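# Bridge the lavender case on two blocks, blue on top

## Task

Set the lavender case so that it spans the red block and the green block, supported by both of them like a bridge. Then place the blue block on top of the case, standing upright. At the end, neither gripper may be touching the case or any of the three blocks.

## Robot and tools

Robot: two arms, left_arm and right_arm, each with a two-finger parallel gripper and a wrist camera. Measured base positions in the scene frame: left_arm (+0.020, +0.289, +0.003) m, quat_wxyz (+1.000, 0, 0, -0.018); right_arm (+0.015, -0.236, +0.025) m, quat_wxyz (+1.000, 0, 0, +0.006). A two-camera stand is fixed behind the arms.

Frames: the scene frame has its origin at table height, halfway between the arms' nominal bases. +z is up, +x points out over the table, and left_arm sits on the +y side. Arm names do not match image left and right. Each arm reports its hand pose, velocities, targets and wrist-camera pose in its own base frame. Fixed cameras and the table use the scene frame. Motion offsets follow the axes of that arm's current Hand target. Gripper fingers point along the gripper's +z and open and close along its y. end_effector_position is the point between the pads, about 1 cm short of the fingertips. Reported poses can be off by a few cm, more at long reach.

The 14-number row, used by execute_actions and move: dx, dy, dz, rx, ry, rz, opening for left_arm, then the same seven for right_arm. The first six of each arm are an offset from that arm's Hand target at the start of the action or move, not an absolute pose. Scale: 1.0 = 0.6 m or 180 degrees, range -1 to 1. rx, ry, rz form a single rotation vector. opening is absolute: +1 fully open (0.094 m), -1 closed. Sending six zeros re-commands the current Hand target. Always send the opening you want, since 0 is a real command (half open). To keep a gripper unchanged, resend its present command.

execute_actions(actions, cameras): actions is a list of actions. Each action has up to 15 rows, one per 1/30 s step. A short action repeats its last row to fill 15 steps. Every row counts from the pose at the start of that action. A new action starts from the updated Hand target, so repeating an offset moves further. Images come back only if actions is empty or cameras names them.

move(target, speed, blend, opening_speed, grip_force, blocking, cameras): target is one 14-number row or up to 15 rows. All rows are offsets from the same starting Hand targets, not chained. speed is in m/s, 0.002 to 2.9, default 0.25; rotation is capped at twice that in rad/s. blend, in m, rounds corners between listed targets (0 means stop at each). opening_speed, 0.2 or more per second on the -1..1 scale, makes the fingers close gradually; use it on fragile parts. grip_force is the per-pad limit in newtons, 10 to 50. It persists, and low values close slowly. blocking=false returns after about 0.5 s while the motion continues. Paths are straight, do not avoid obstacles or the other arm, all finish together, and run at most 10 s. Route around an arm's own base rather than near it. The result adds a move: line, e.g. done, off_target, moving, held or fault, plus limits such as paced or held.

wait(seconds 0 to 10): the scene runs while each arm holds its last command. stop(): brakes a running move. zoom_image(camera, region [x0,y0,x1,y1] in pixels, at most 504x504): enlarges part of the newest image from cam_high, cam_low, cam_left_wrist or cam_right_wrist, each 672x504. read_manual(section="licences"): licence text only. finished_scene(scene): ends the current scene irreversibly; after it, make no further calls in that reply.

Results: per arm, end_effector_position (m) and end_effector_quat_wxyz in its base frame. Hand target is the last commanded pose after clipping. Joint positions end with the finger opening in metres. Joint torques are total drive output, not zero in free air. grip_measured uses the opening scale and reads a few mm off. Under a firm grip on a hard part it reads slightly below the part's width. grip_effort_nm is gripper motor effort; negative means closing. Also shown: Tool commands, motor temperatures, and joint velocities ("within noise" when still).

Control behaviour: each step, orientation is clipped to within 40 degrees of the measured one. Friction and load can leave a gripper a few cm short of its target; resend the missing offset. An arm blocked by something keeps pressing until you command it back past the contact. To release, command an opening well above grip_measured.

Avoid: dropping or releasing moving parts, fast contacts, and hard pushes into fixtures. Anything leaving the table fails the task. Never let the arms, grippers or wrist cameras collide or press on each other. Do not close a gripper on the other arm's fingers. A camera cable touching something counts as the hand touching it. Holding loads, staying stretched out or pushing at unreachable poses heats motors: MOTOR HOT appears at 75 °C, a fault folds the arm at 90 °C, and at 100 °C the arm collapses. Objects may occasionally be nudged by outside pushes.

Each tool is called after "Request:" by a JSON object that holds its "fn" and its "kwargs", one argument or row to a line.

## Session

Request:
{"fn": "execute_actions", "kwargs": {
  "actions": []
}}

Scene clock: 0.00 s.
left_arm: end_effector_position=(+0.4102, -0.0245, +0.0944) grip_measured=+1.000 grip_effort_nm=n/a end_effector_quat_wxyz=(+0.574, +0.015, +0.819, +0.013) | right_arm: end_effector_position=(+0.3978, -0.0233, +0.1077) grip_measured=+1.000 grip_effort_nm=n/a end_effector_quat_wxyz=(+0.591, +0.035, +0.806, +0.008)
Joint positions: left_arm=[-0.109 1.592 0.42 0.821 -0.107 0.003 0.094] | right_arm=[-0.085 1.512 0.364 0.841 -0.054 0.04 0.094]
Joint velocities: within noise
Joint torques (N m): no reading
Motor temperatures (°C): left_arm=[25 30 37 38 29 27 26] | right_arm=[25 32 35 37 25 27 24]
Heat: left arm: 38 °C; right arm: 37 °C.
Hand target: left_arm +0.4107, -0.0232, +0.0955; +0.573, +0.013, +0.819, +0.016 | right_arm +0.4004, -0.0235, +0.1155; +0.602, +0.035, +0.798, +0.009
Tool commands: left_gripper/opening=+1.0 right_gripper/opening=+1.0

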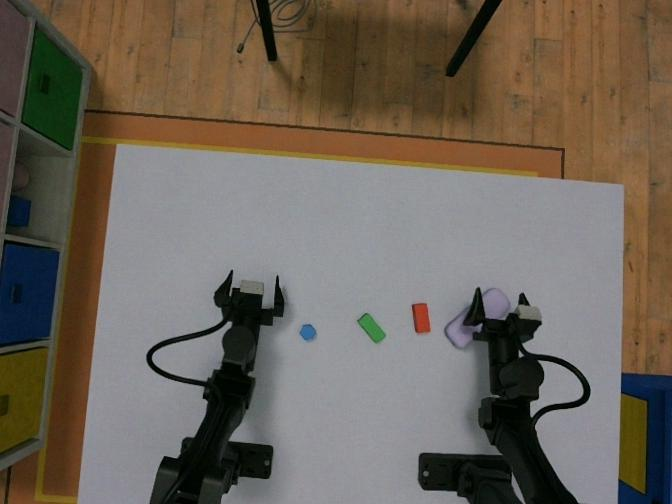

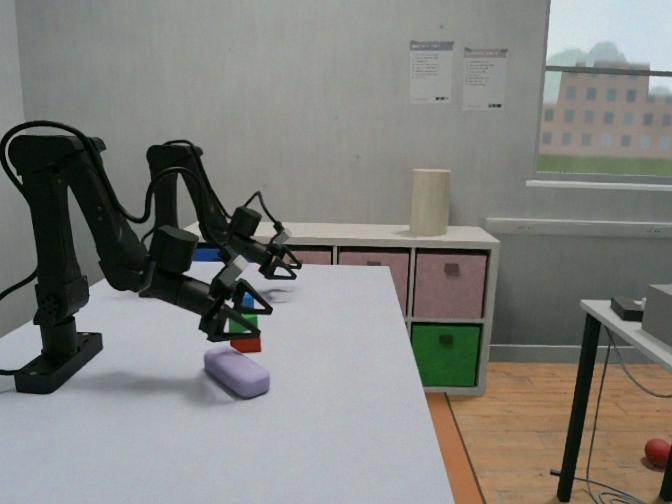

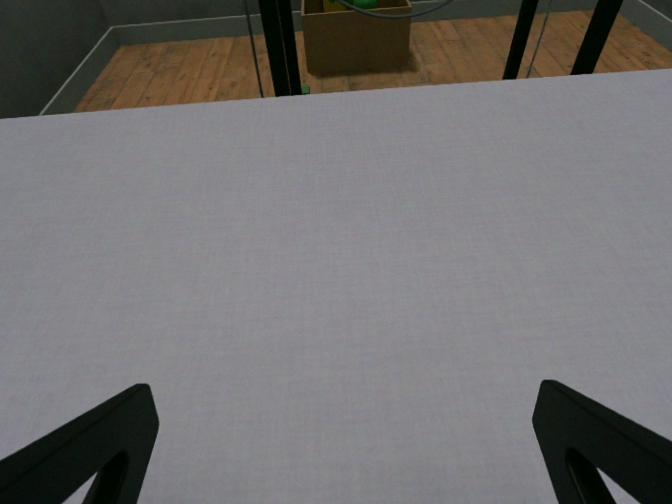

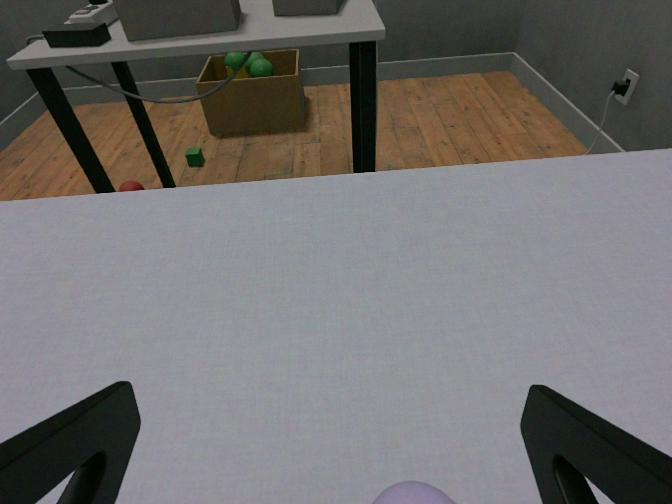

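Request:
{"fn": "zoom_image", "kwargs": {
  "camera": "cam_high",
  "region": [280, 250, 560, 400]
}}

Request:
{"fn": "zoom_image", "kwargs": {
  "camera": "cam_low",
  "region": [180, 240, 320, 420]
}}

Scaled by 1.800 from the camera's 672x504 image, which has a finer 960x720 frame.

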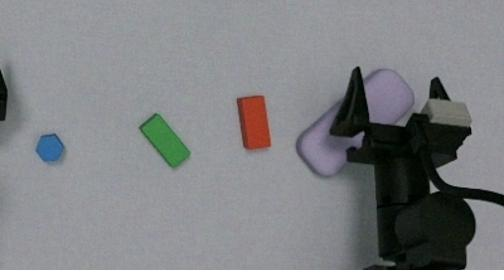

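Scaled by 2.800 from the camera's 672x504 image, which has a finer 960x720 frame.

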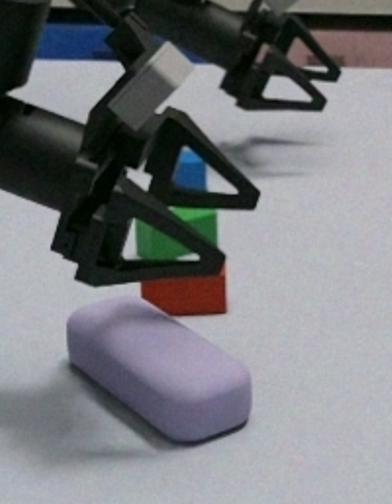

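Request:
{"fn": "move", "kwargs": {
  "target": [-0.2132,-0.0777,-0.162,0.011,0.3888,-0.009,1,-0.1543,0.2162,-0.0808,0.006,0.411,-0.024,1],
  "speed": 0.5,
  "cameras": ["all"]
}}

Scene clock: 20.97 s.
left_arm: end_effector_position=(+0.3674, -0.0747, +0.2479) grip_measured=+1.000 grip_effort_nm=0.00 end_effector_quat_wxyz=(+0.126, +0.002, +0.992, -0.024) | right_arm: end_effector_position=(+0.3843, +0.0989, +0.2255) grip_measured=+1.000 grip_effort_nm=0.00 end_effector_quat_wxyz=(+0.100, -0.002, +0.995, +0.020)
Joint positions: left_arm=[-0.205 1.828 2.067 -1.551 -0.003 -0.2 0.094] | right_arm=[0.254 1.95 2.148 -1.564 0.01 0.248 0.094]
Joint torques (N m): left_arm=[-0.44 -6.38 7.16 0.36 -0.01 -0.11] | right_arm=[0.21 -6.91 8.91 0.6 -0.11 0.06]
Heat: left arm: 39 °C; right arm: 40 °C.
Hand target: left_arm +0.3631, -0.0759, +0.2469; +0.000, -0.001, +1.000, +0.000 | right_arm +0.3851, +0.1011, +0.2250; +0.000, +0.000, +1.000, +0.000
Off the commanded pose: left_arm 0.005 m, 15 deg | right_arm 0.002 m, 12 deg.
joint sent to its limit (left arm) — joint 4 (wrist pitch), lower limit. The joint targets are off in orientation, not in position.
joint sent to its limit (right arm) — joint 4 (wrist pitch), lower limit. The joint targets are off in orientation, not in position.
move: off_target (left_arm, right_arm)

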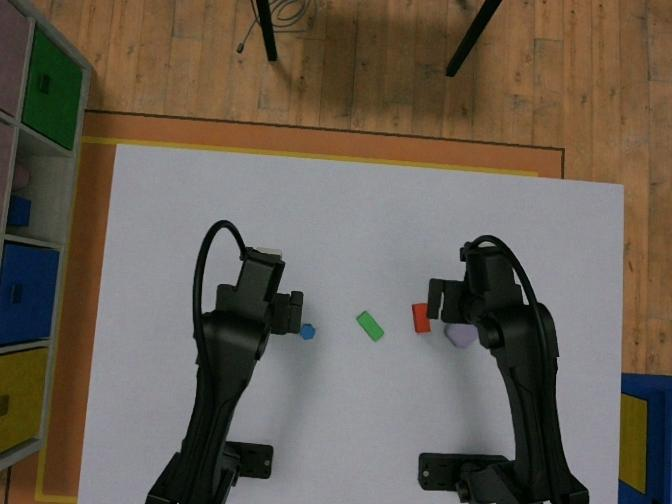

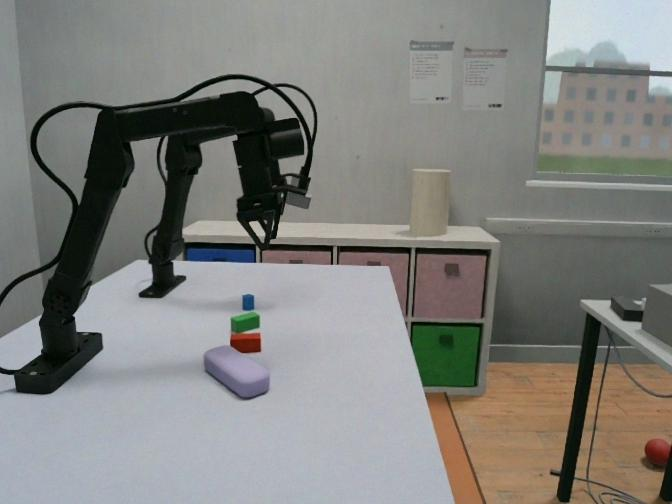

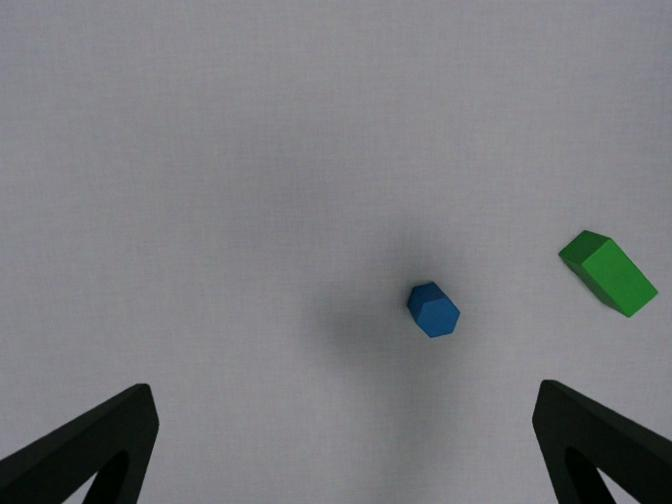

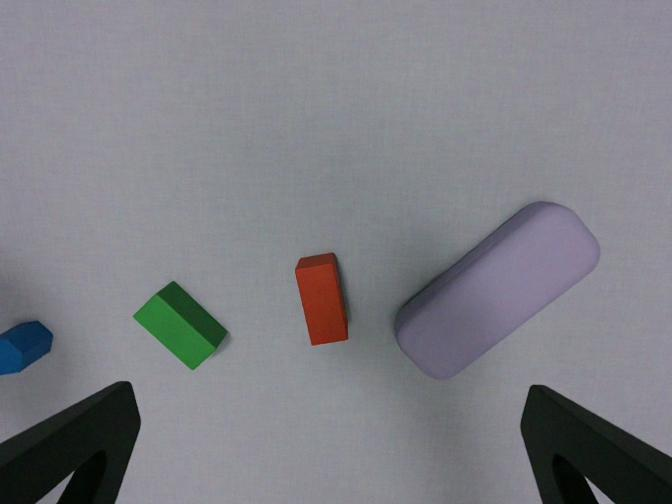

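Request:
{"fn": "zoom_image", "kwargs": {
  "camera": "cam_right_wrist",
  "region": [100, 200, 380, 410]
}}

Request:
{"fn": "zoom_image", "kwargs": {
  "camera": "cam_right_wrist",
  "region": [360, 190, 640, 400]
}}

Request:
{"fn": "zoom_image", "kwargs": {
  "camera": "cam_left_wrist",
  "region": [390, 210, 670, 360]
}}

Request:
{"fn": "zoom_image", "kwargs": {
  "camera": "cam_low",
  "region": [190, 280, 290, 410]
}}

Scaled by 1.800 from the camera's 672x504 image, which has a finer 960x720 frame.

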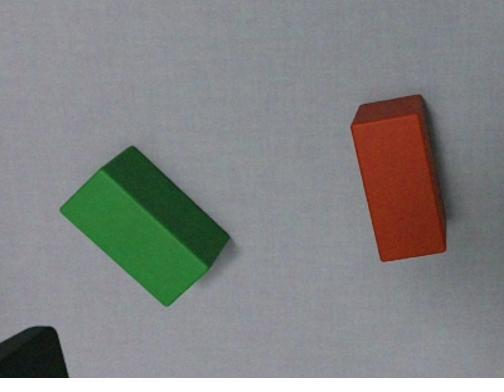

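Scaled by 1.800 from the camera's 672x504 image, which has a finer 960x720 frame.

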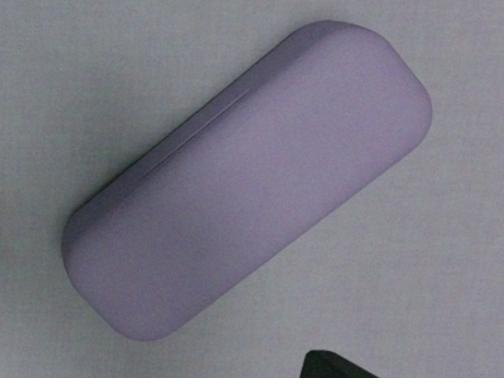

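Scaled by 1.800 from the camera's 672x504 image, which has a finer 960x720 frame.

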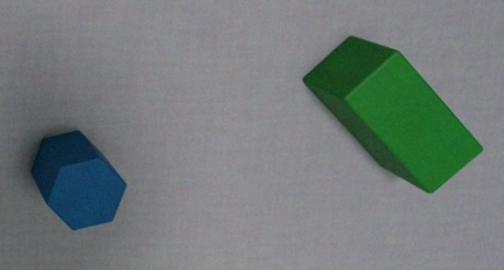

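Scaled by 3.877 from the camera's 672x504 image, which has a finer 960x720 frame.

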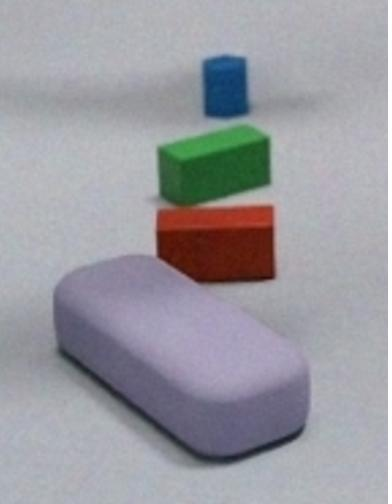

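Request:
{"fn": "move", "kwargs": {
  "target": [0.0852,-0.1468,0.2115,0,0,0.089,1,0.0818,-0.1918,0.225,0,0,0.258,1],
  "speed": 0.4,
  "cameras": ["all"]
}}

Scene clock: 63.23 s.
left_arm: end_effector_position=(+0.3135, -0.1645, +0.1284) grip_measured=+1.000 grip_effort_nm=0.00 end_effector_quat_wxyz=(+0.010, +0.142, +0.990, -0.004) | right_arm: end_effector_position=(+0.3386, -0.0161, +0.0846) grip_measured=+1.000 grip_effort_nm=0.00 end_effector_quat_wxyz=(-0.007, +0.391, +0.920, -0.006)
Joint positions: left_arm=[-0.485 1.866 1.656 -1.339 0.001 -0.2 0.094] | right_arm=[-0.047 1.855 1.468 -1.202 0.007 0.758 0.094]
Joint torques (N m): left_arm=[-0.2 -6.65 5.07 0.27 -0.05 -0.09] | right_arm=[0.36 -9.74 5.34 0.37 -0.09 0.09]
Heat: left arm: 40 °C; right arm: 36 °C.
Hand target: left_arm +0.3122, -0.1642, +0.1202; +0.000, +0.139, +0.990, +0.000 | right_arm +0.3360, -0.0140, +0.0900; +0.000, +0.394, +0.919, +0.000
Off the commanded pose: left_arm 0.008 m, 1 deg | right_arm 0.006 m, 1 deg.
move: done

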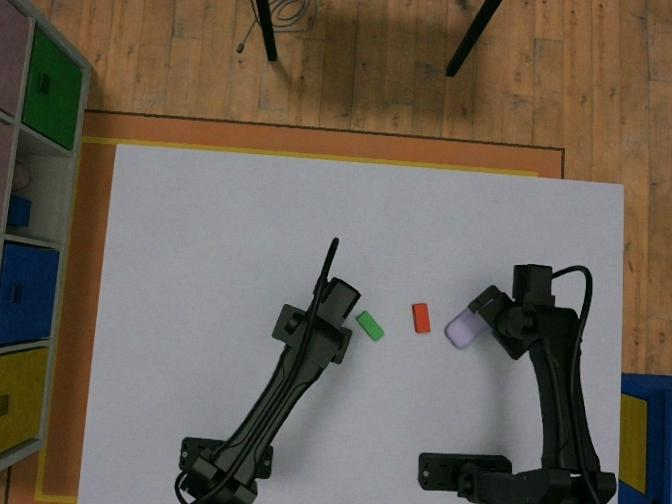

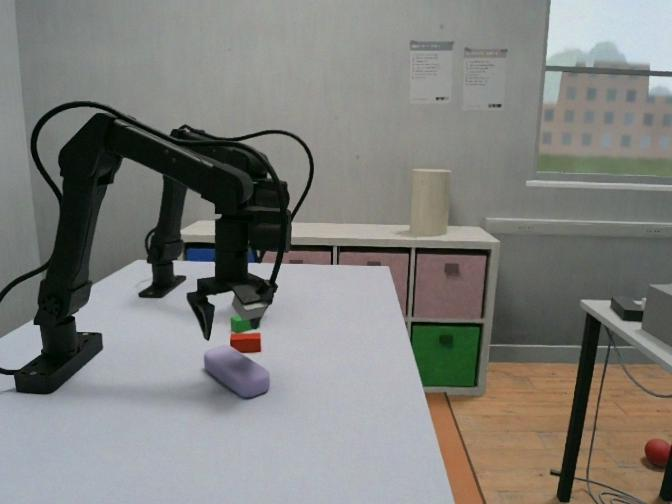

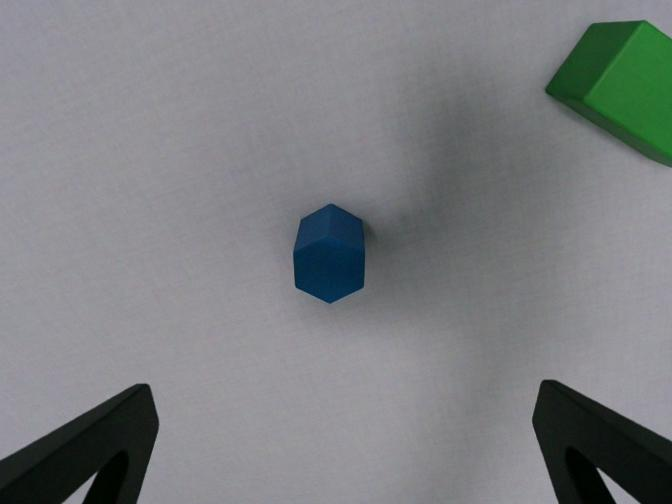

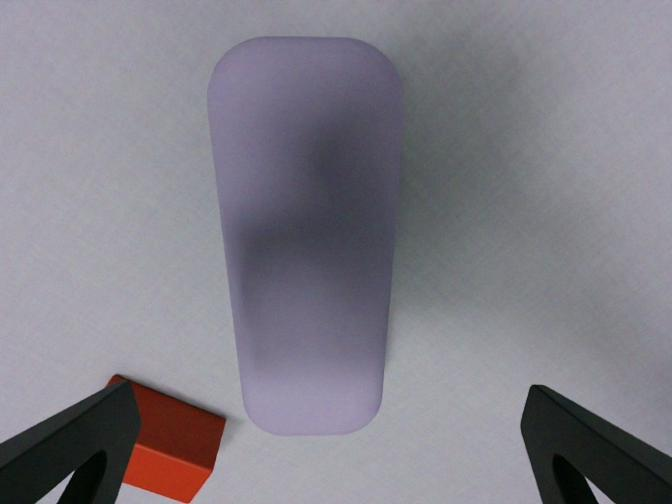

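Request:
{"fn": "move", "kwargs": {
  "target": [0.019,0.008,0.142,0,0,0,1,0.01,0.0117,0.115,0,0,0,1],
  "speed": 0.2,
  "cameras": ["all"]
}}

Request:
{"fn": "zoom_image", "kwargs": {
  "camera": "cam_low",
  "region": [170, 250, 310, 410]
}}

Scene clock: 72.57 s.
left_arm: end_effector_position=(+0.3040, -0.1595, +0.0429) grip_measured=+1.000 grip_effort_nm=0.00 end_effector_quat_wxyz=(+0.008, +0.142, +0.990, -0.004) | right_arm: end_effector_position=(+0.3405, -0.0075, +0.0284) grip_measured=+1.000 grip_effort_nm=0.00 end_effector_quat_wxyz=(+0.010, +0.393, +0.920, +0.001)
Joint positions: left_arm=[-0.485 1.874 1.323 -1.002 0.001 -0.2 0.094] | right_arm=[-0.022 1.881 1.272 -0.942 0.005 0.785 0.094]
Joint torques (N m): left_arm=[0.39 -6.45 4.79 0.32 -0.04 -0.01] | right_arm=[0.59 -6.56 5.52 0.49 -0.06 0.08]
Heat: left arm: 39 °C; right arm: 35 °C.
Hand target: left_arm +0.3025, -0.1565, +0.0349; +0.000, +0.139, +0.990, +0.000 | right_arm +0.3369, -0.0048, +0.0210; +0.000, +0.394, +0.919, +0.000
Off the commanded pose: left_arm 0.009 m, 1 deg | right_arm 0.009 m, 1 deg.
move: done

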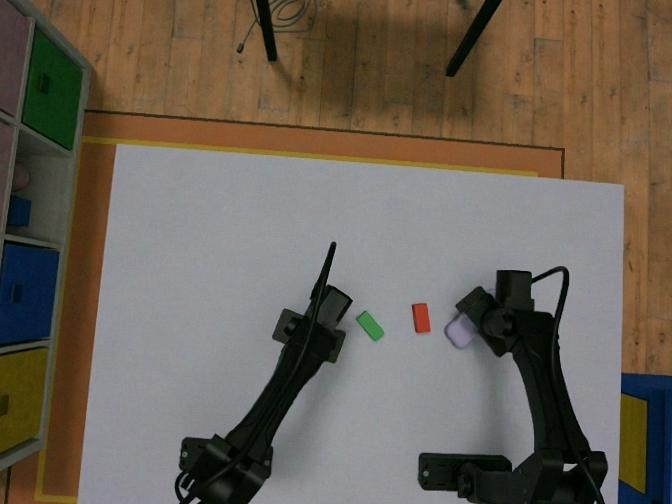

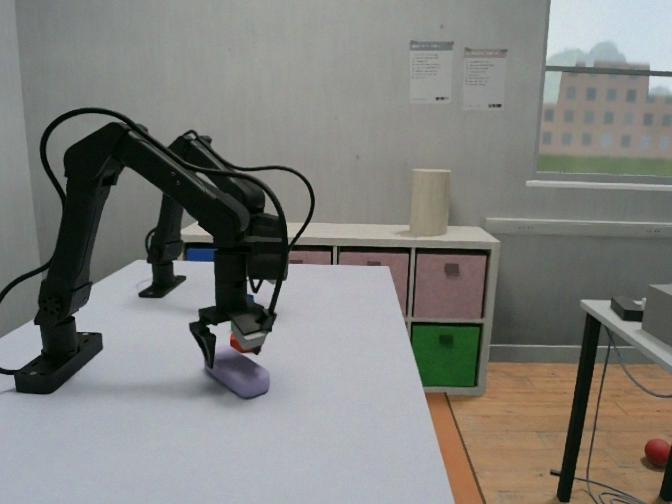

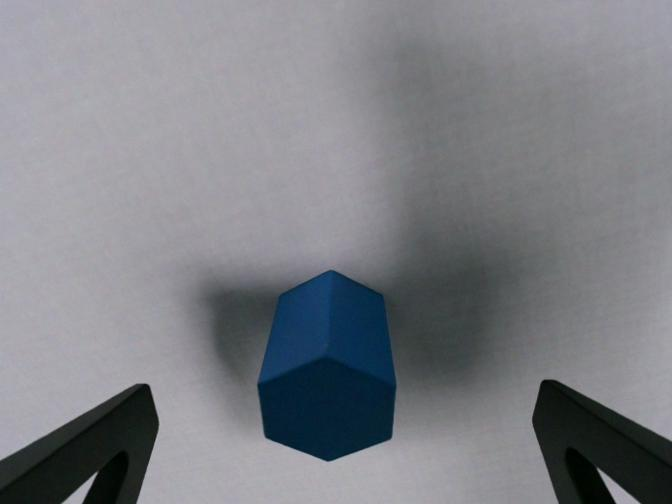

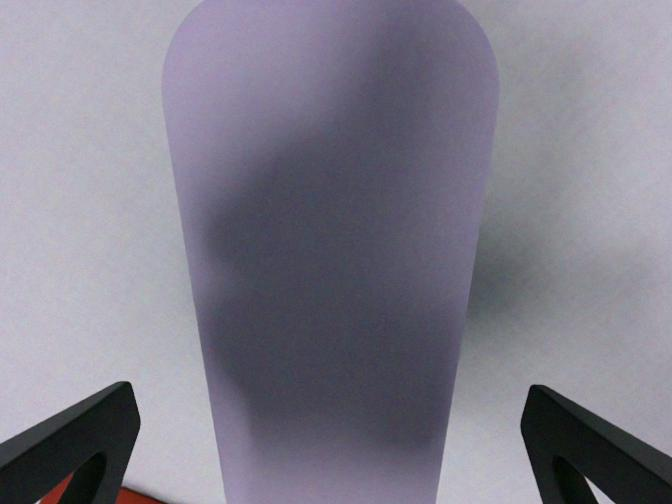

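Scaled by 3.150 from the camera's 672x504 image, which has a finer 960x720 frame.

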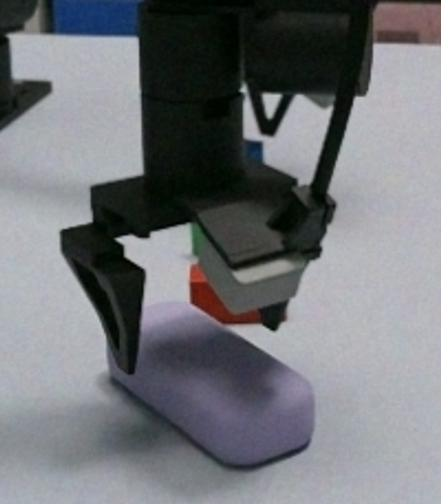

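Request:
{"fn": "move", "kwargs": {
  "target": [
    [0.007,0.008,0.043,0,0,0,0.3,-0.006,0.004,0.052,0,0,0,0.7],
    [0.007,0.008,0.043,0,0,0,-0.6,-0.006,0.004,0.052,0,0,0,0.1]
  ],
  "speed": 0.1,
  "grip_force": 30,
  "cameras": ["all"]
}}

Request:
{"fn": "zoom_image", "kwargs": {
  "camera": "cam_low",
  "region": [170, 250, 310, 410]
}}

Scene clock: 83.53 s.
left_arm: end_effector_position=(+0.3021, -0.1548, +0.0182) grip_measured=-0.344 grip_effort_nm=-0.63 end_effector_quat_wxyz=(+0.010, +0.138, +0.990, -0.004) | right_arm: end_effector_position=(+0.3458, -0.0076, -0.0018) grip_measured=+0.340 grip_effort_nm=-0.66 end_effector_quat_wxyz=(+0.011, +0.393, +0.920, +0.002)
Joint positions: left_arm=[-0.476 1.89 1.24 -0.899 0.001 -0.199 0.031] | right_arm=[-0.022 1.945 1.228 -0.832 0.005 0.785 0.063]
Joint torques (N m): left_arm=[0.59 -6.22 4.52 0.32 -0.04 0.1] | right_arm=[0.36 -6.67 5.14 0.48 -0.08 0.05]
Heat: left arm: 38 °C; right arm: 35 °C.
Hand target: left_arm +0.2998, -0.1507, +0.0091; +0.000, +0.139, +0.990, +0.000 | right_arm +0.3412, -0.0057, -0.0101; +0.000, +0.394, +0.919, +0.000
Off the commanded pose: left_arm 0.010 m, 1 deg | right_arm 0.010 m, 1 deg.
grip_force (N): 30, 30
move: done

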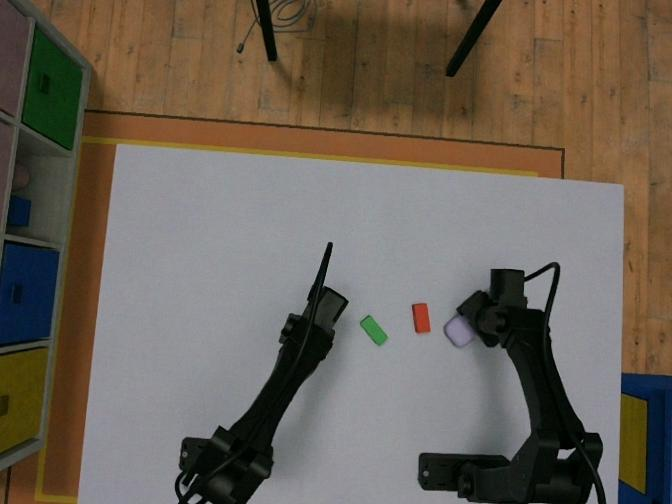

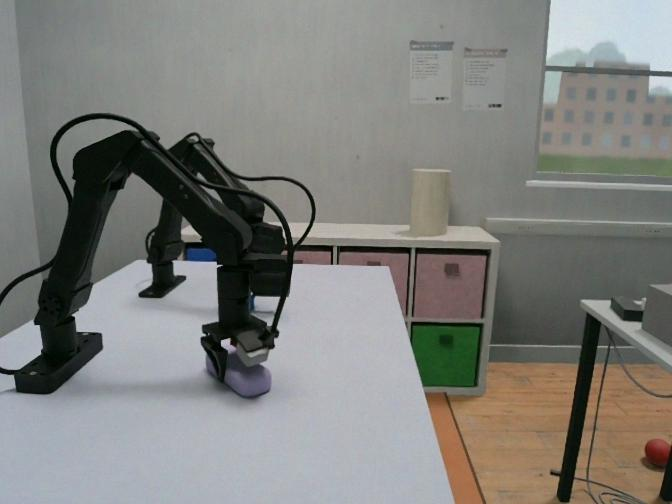

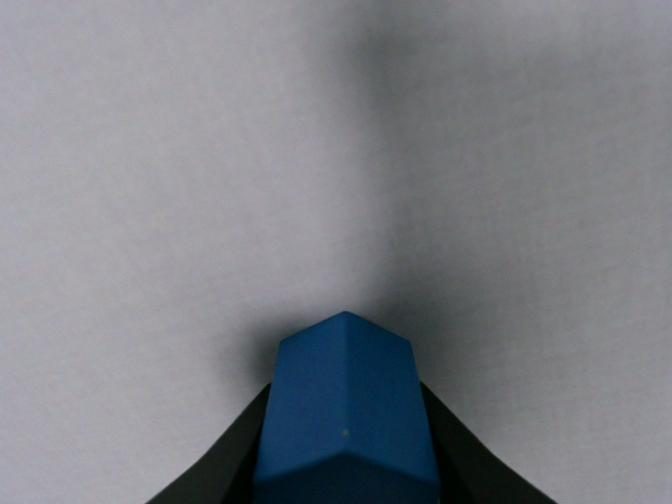

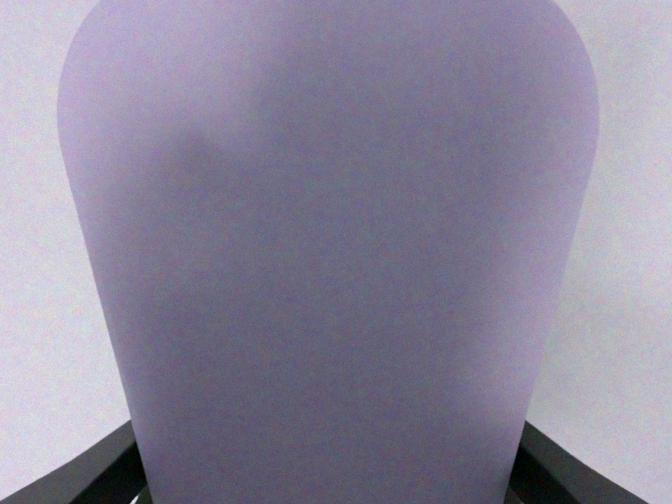

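Scaled by 3.150 from the camera's 672x504 image, which has a finer 960x720 frame.

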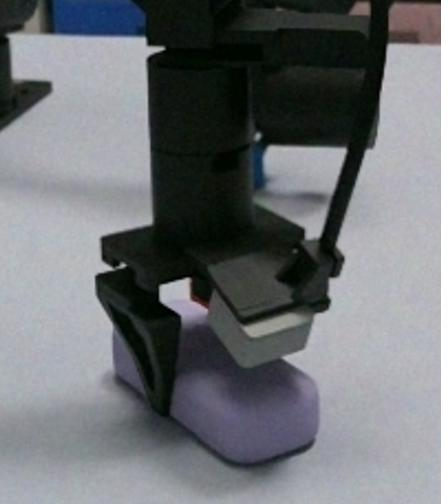

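Request:
{"fn": "zoom_image", "kwargs": {
  "camera": "cam_high",
  "region": [340, 270, 480, 375]
}}

Request:
{"fn": "move", "kwargs": {
  "target": [-0.03,0.06,-0.2,0,0,0,-0.6,0,0,-0.15,0,0,0,0.1],
  "speed": 0.25,
  "cameras": ["all"]
}}

Scaled by 3.600 from the camera's 672x504 image, which has a finer 960x720 frame.

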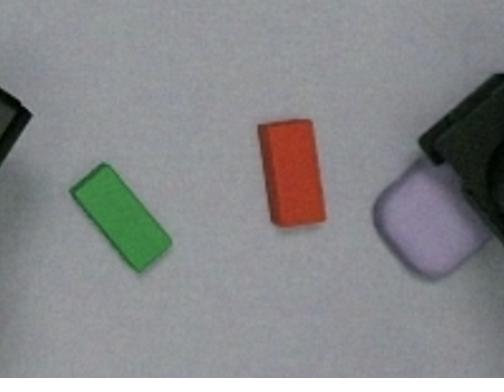

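Scene clock: 87.60 s.
left_arm: end_effector_position=(+0.3268, -0.1228, +0.1212) grip_measured=-0.344 grip_effort_nm=-0.66 end_effector_quat_wxyz=(-0.003, +0.135, +0.991, -0.001) | right_arm: end_effector_position=(+0.3371, -0.0073, +0.0675) grip_measured=+0.340 grip_effort_nm=-0.66 end_effector_quat_wxyz=(-0.012, +0.393, +0.919, -0.007)
Joint positions: left_arm=[-0.36 1.873 1.637 -1.341 0.003 -0.089 0.031] | right_arm=[-0.022 1.87 1.418 -1.147 0.004 0.785 0.063]
Joint torques (N m): left_arm=[0.25 -8.38 7.79 -0.08 -0.06 0.12] | right_arm=[0.31 -9.21 8.8 0.16 -0.06 0.06]
Heat: left arm: 38 °C; right arm: 35 °C.
Hand target: left_arm +0.3269, -0.1210, +0.1291; +0.000, +0.139, +0.990, +0.000 | right_arm +0.3412, -0.0058, +0.0799; +0.000, +0.394, +0.919, +0.000
Off the commanded pose: left_arm 0.008 m, 1 deg | right_arm 0.013 m, 2 deg.
grip_force (N): 30, 30
move: off_target (right_arm)

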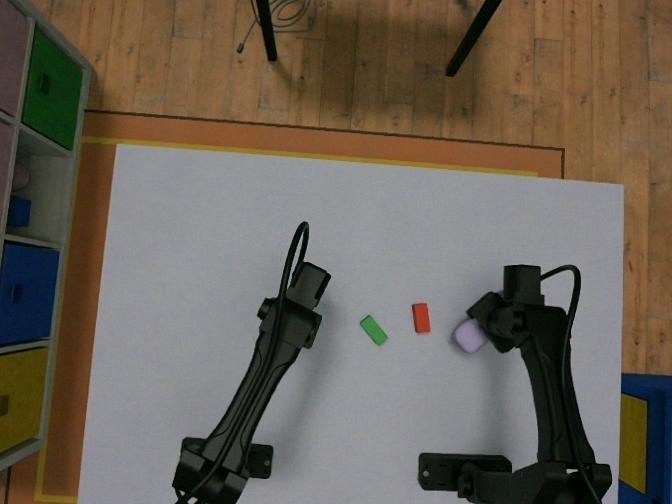

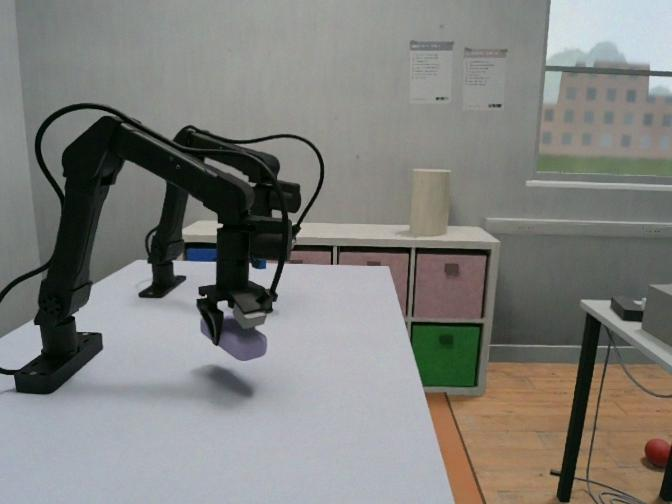

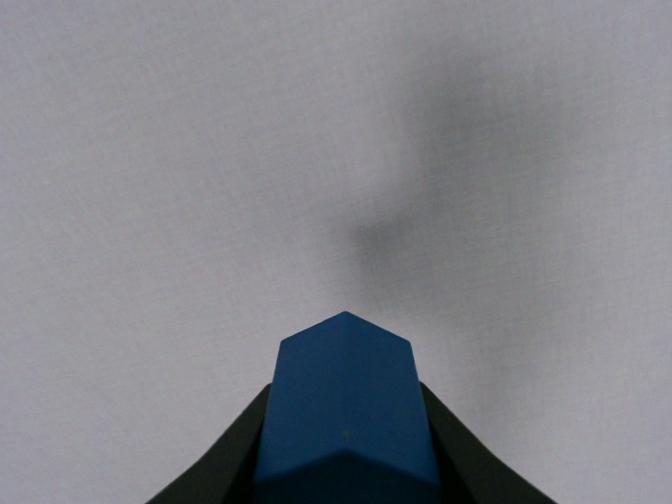

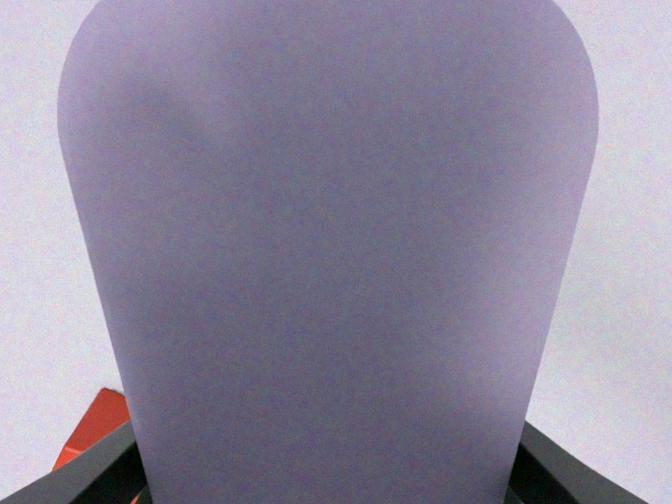

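Request:
{"fn": "move", "kwargs": {
  "target": [0,0,0,0,0,0,-0.6,0.2418,0.1941,-0.017,0,0,0.154,0.1],
  "speed": 0.25,
  "cameras": ["all"]
}}

Request:
{"fn": "zoom_image", "kwargs": {
  "camera": "cam_low",
  "region": [170, 250, 310, 410]
}}

Request:
{"fn": "zoom_image", "kwargs": {
  "camera": "cam_high",
  "region": [340, 250, 480, 375]
}}

Scene clock: 98.70 s.
left_arm: end_effector_position=(+0.3268, -0.1228, +0.1212) grip_measured=-0.344 grip_effort_nm=-0.65 end_effector_quat_wxyz=(-0.003, +0.135, +0.991, -0.001) | right_arm: end_effector_position=(+0.3211, +0.1806, +0.0889) grip_measured=+0.340 grip_effort_nm=-0.66 end_effector_quat_wxyz=(-0.001, +0.596, +0.803, +0.005)
Joint positions: left_arm=[-0.36 1.873 1.637 -1.341 0.003 -0.089 0.031] | right_arm=[0.506 1.941 1.601 -1.223 -0.006 1.784 0.063]
Joint torques (N m): left_arm=[0.25 -8.39 7.77 -0.08 -0.06 0.11] | right_arm=[-0.2 -6.95 9.88 0.16 0.04 0.1]
Heat: left arm: 38 °C; right arm: 35 °C.
Hand target: left_arm +0.3270, -0.1210, +0.1291; +0.000, +0.139, +0.990, +0.000 | right_arm +0.3256, +0.1796, +0.0901; +0.000, +0.603, +0.798, +0.000
Off the commanded pose: left_arm 0.008 m, 1 deg | right_arm 0.005 m, 1 deg.
grip_force (N): 30, 30
move: done

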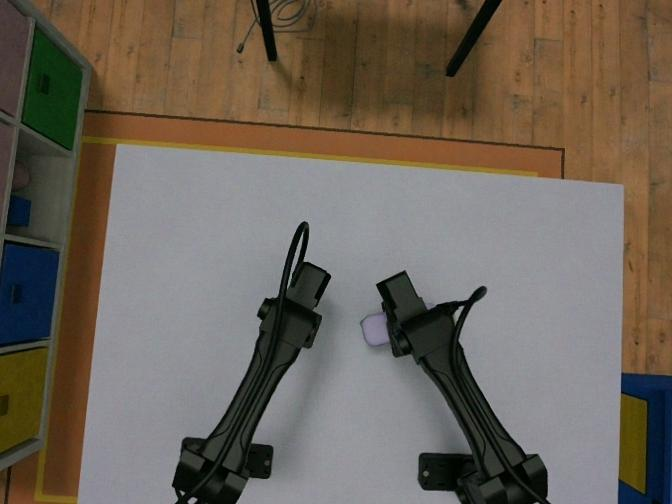

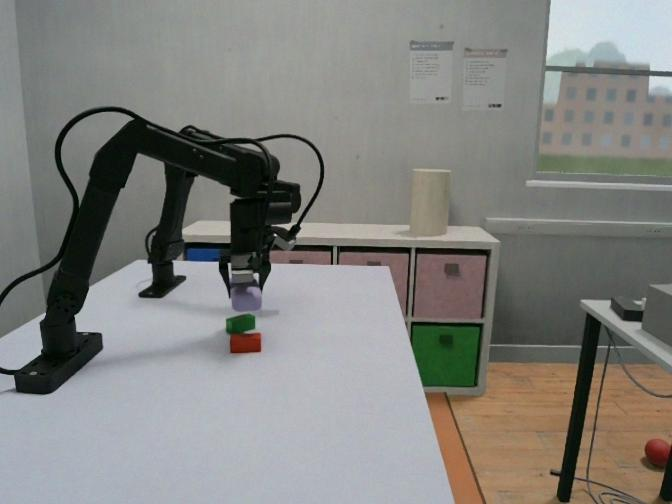

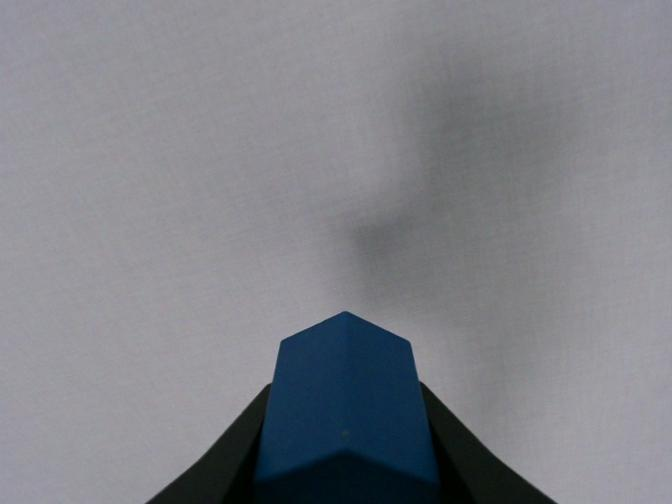

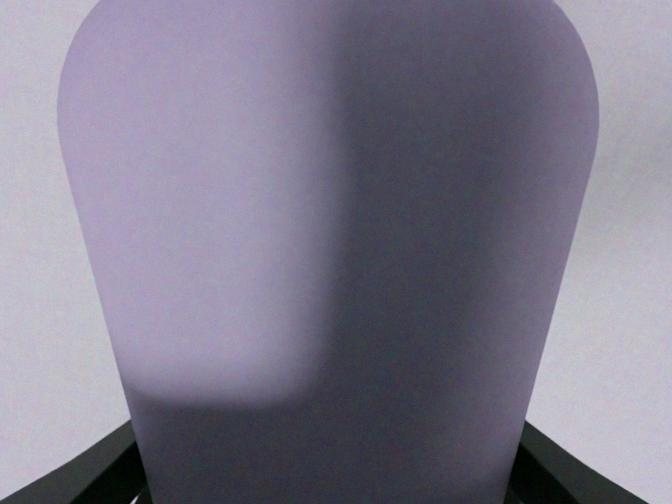

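Scaled by 3.150 from the camera's 672x504 image, which has a finer 960x720 frame.

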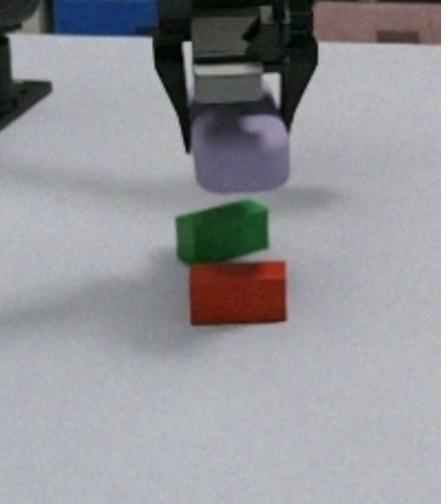

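Scaled by 3.600 from the camera's 672x504 image, which has a finer 960x720 frame.

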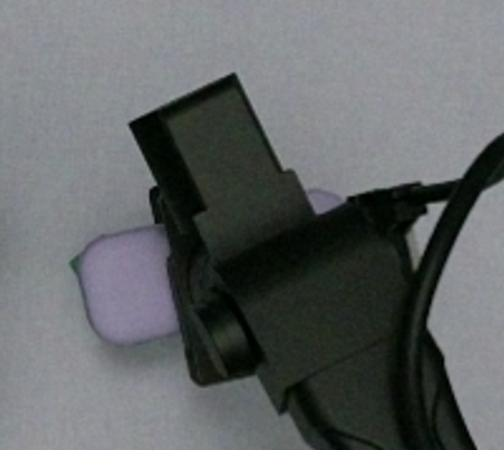

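Request:
{"fn": "move", "kwargs": {
  "target": [0,0,0,0,0,0,-0.6,0,0,0.09,0,0,0,0.1],
  "speed": 0.12,
  "cameras": ["cam_low", "cam_right_wrist"]
}}

Request:
{"fn": "zoom_image", "kwargs": {
  "camera": "cam_low",
  "region": [170, 250, 310, 410]
}}

Scene clock: 101.97 s.
left_arm: end_effector_position=(+0.3268, -0.1228, +0.1212) grip_measured=-0.344 grip_effort_nm=-0.65 end_effector_quat_wxyz=(-0.003, +0.135, +0.991, -0.001) | right_arm: end_effector_position=(+0.3272, +0.1840, +0.0425) grip_measured=+0.340 grip_effort_nm=-0.66 end_effector_quat_wxyz=(+0.001, +0.596, +0.803, +0.010)
Joint positions: left_arm=[-0.36 1.873 1.637 -1.341 0.003 -0.089 0.031] | right_arm=[0.506 1.989 1.481 -1.043 -0.006 1.784 0.063]
Joint torques (N m): left_arm=[0.25 -8.38 7.77 -0.09 -0.06 0.12] | right_arm=[-0.24 -7.68 5.86 0.43 0.04 0.12]
Heat: left arm: 38 °C; right arm: 35 °C.
Hand target: left_arm +0.3270, -0.1210, +0.1291; +0.000, +0.139, +0.990, +0.000 | right_arm +0.3256, +0.1796, +0.0360; +0.000, +0.603, +0.798, +0.000
Off the commanded pose: left_arm 0.008 m, 1 deg | right_arm 0.008 m, 2 deg.
grip_force (N): 30, 30
move: done
Images, in order (width x height): cam_low 672x504, cam_right_wrist 672x504.

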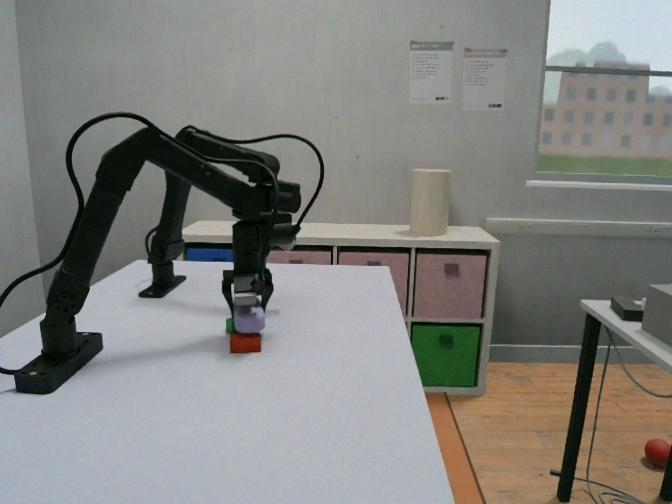

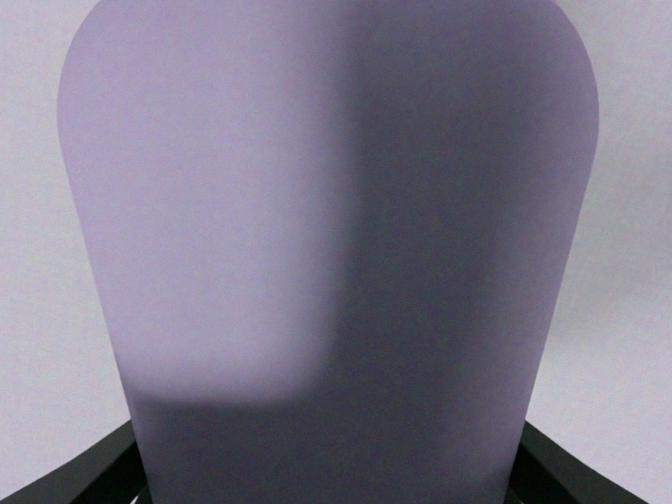

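Scaled by 3.150 from the camera's 672x504 image, which has a finer 960x720 frame.

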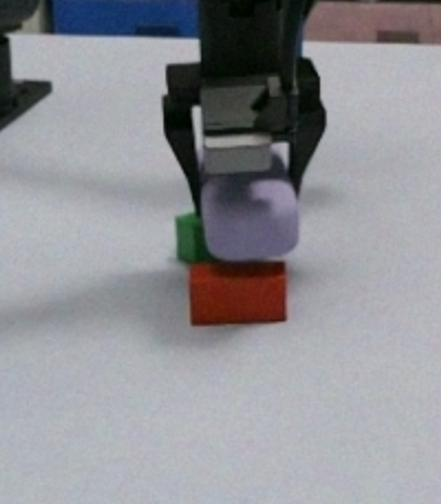

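Request:
{"fn": "move", "kwargs": {
  "target": [
    [0,0,0,0,0,0,-0.6,-0.0037,-0.0115,0.0183,0,0,0,0.1],
    [0,0,0,0,0,0,-0.6,-0.0037,-0.0115,0.0183,0,0,0,0.8],
    [0,0,0,0,0,0,-0.6,-0.0037,-0.0115,-0.14,0,0,0,0.8]
  ],
  "speed": [0.06, 0.1, 0.2],
  "cameras": ["all"]
}}

Request:
{"fn": "zoom_image", "kwargs": {
  "camera": "cam_low",
  "region": [170, 250, 310, 410]
}}

Scene clock: 107.47 s.
left_arm: end_effector_position=(+0.3268, -0.1228, +0.1212) grip_measured=-0.344 grip_effort_nm=-0.66 end_effector_quat_wxyz=(-0.003, +0.135, +0.991, -0.001) | right_arm: end_effector_position=(+0.3174, +0.1785, +0.1100) grip_measured=+0.798 grip_effort_nm=0.10 end_effector_quat_wxyz=(-0.006, +0.597, +0.803, -0.006)
Joint positions: left_arm=[-0.36 1.873 1.637 -1.341 0.003 -0.089 0.031] | right_arm=[0.506 1.942 1.686 -1.329 -0.006 1.785 0.084]
Joint torques (N m): left_arm=[0.25 -8.38 7.79 -0.08 -0.07 0.12] | right_arm=[-0.38 -9.33 8.76 0.13 0.03 0.1]
Heat: left arm: 38 °C; right arm: 35 °C.
Hand target: left_arm +0.3270, -0.1210, +0.1291; +0.000, +0.139, +0.990, +0.000 | right_arm +0.3196, +0.1756, +0.1201; +0.000, +0.603, +0.798, +0.000
Off the commanded pose: left_arm 0.008 m, 1 deg | right_arm 0.011 m, 1 deg.
grip_force (N): 30, 30
move: off_target (right_arm)

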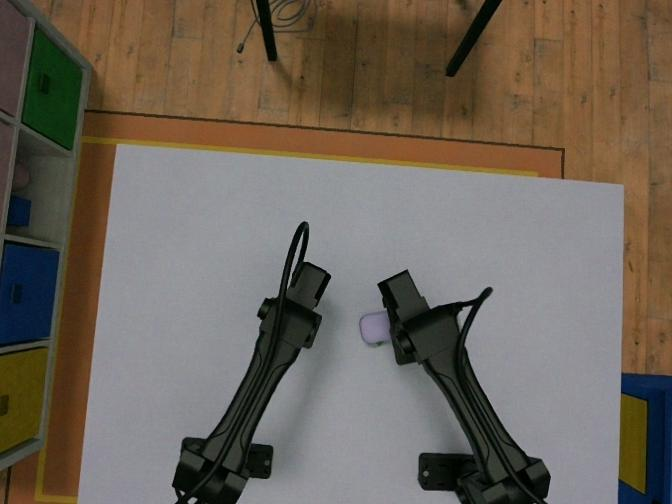

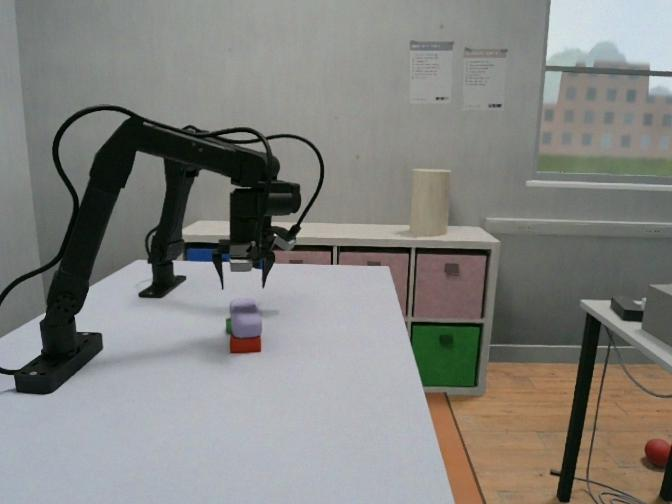

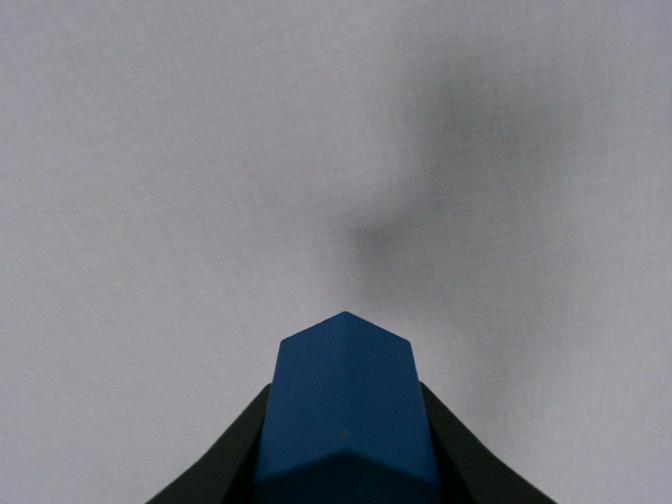

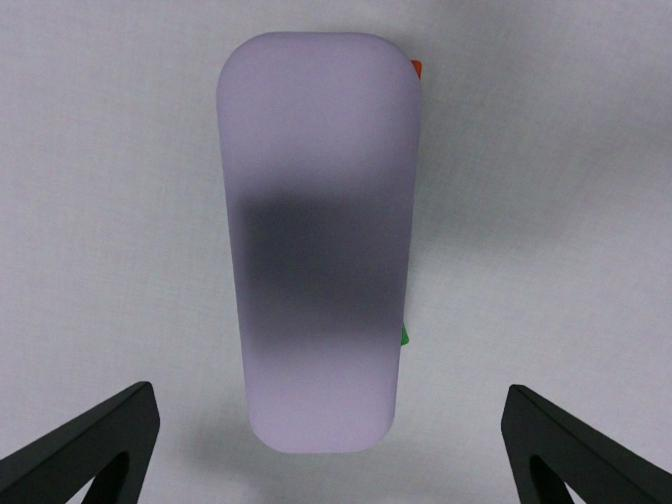

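Scaled by 3.150 from the camera's 672x504 image, which has a finer 960x720 frame.

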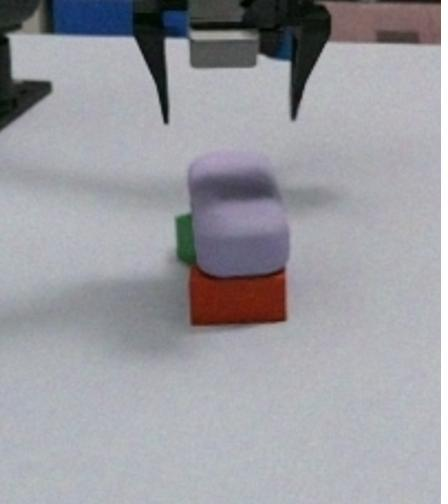

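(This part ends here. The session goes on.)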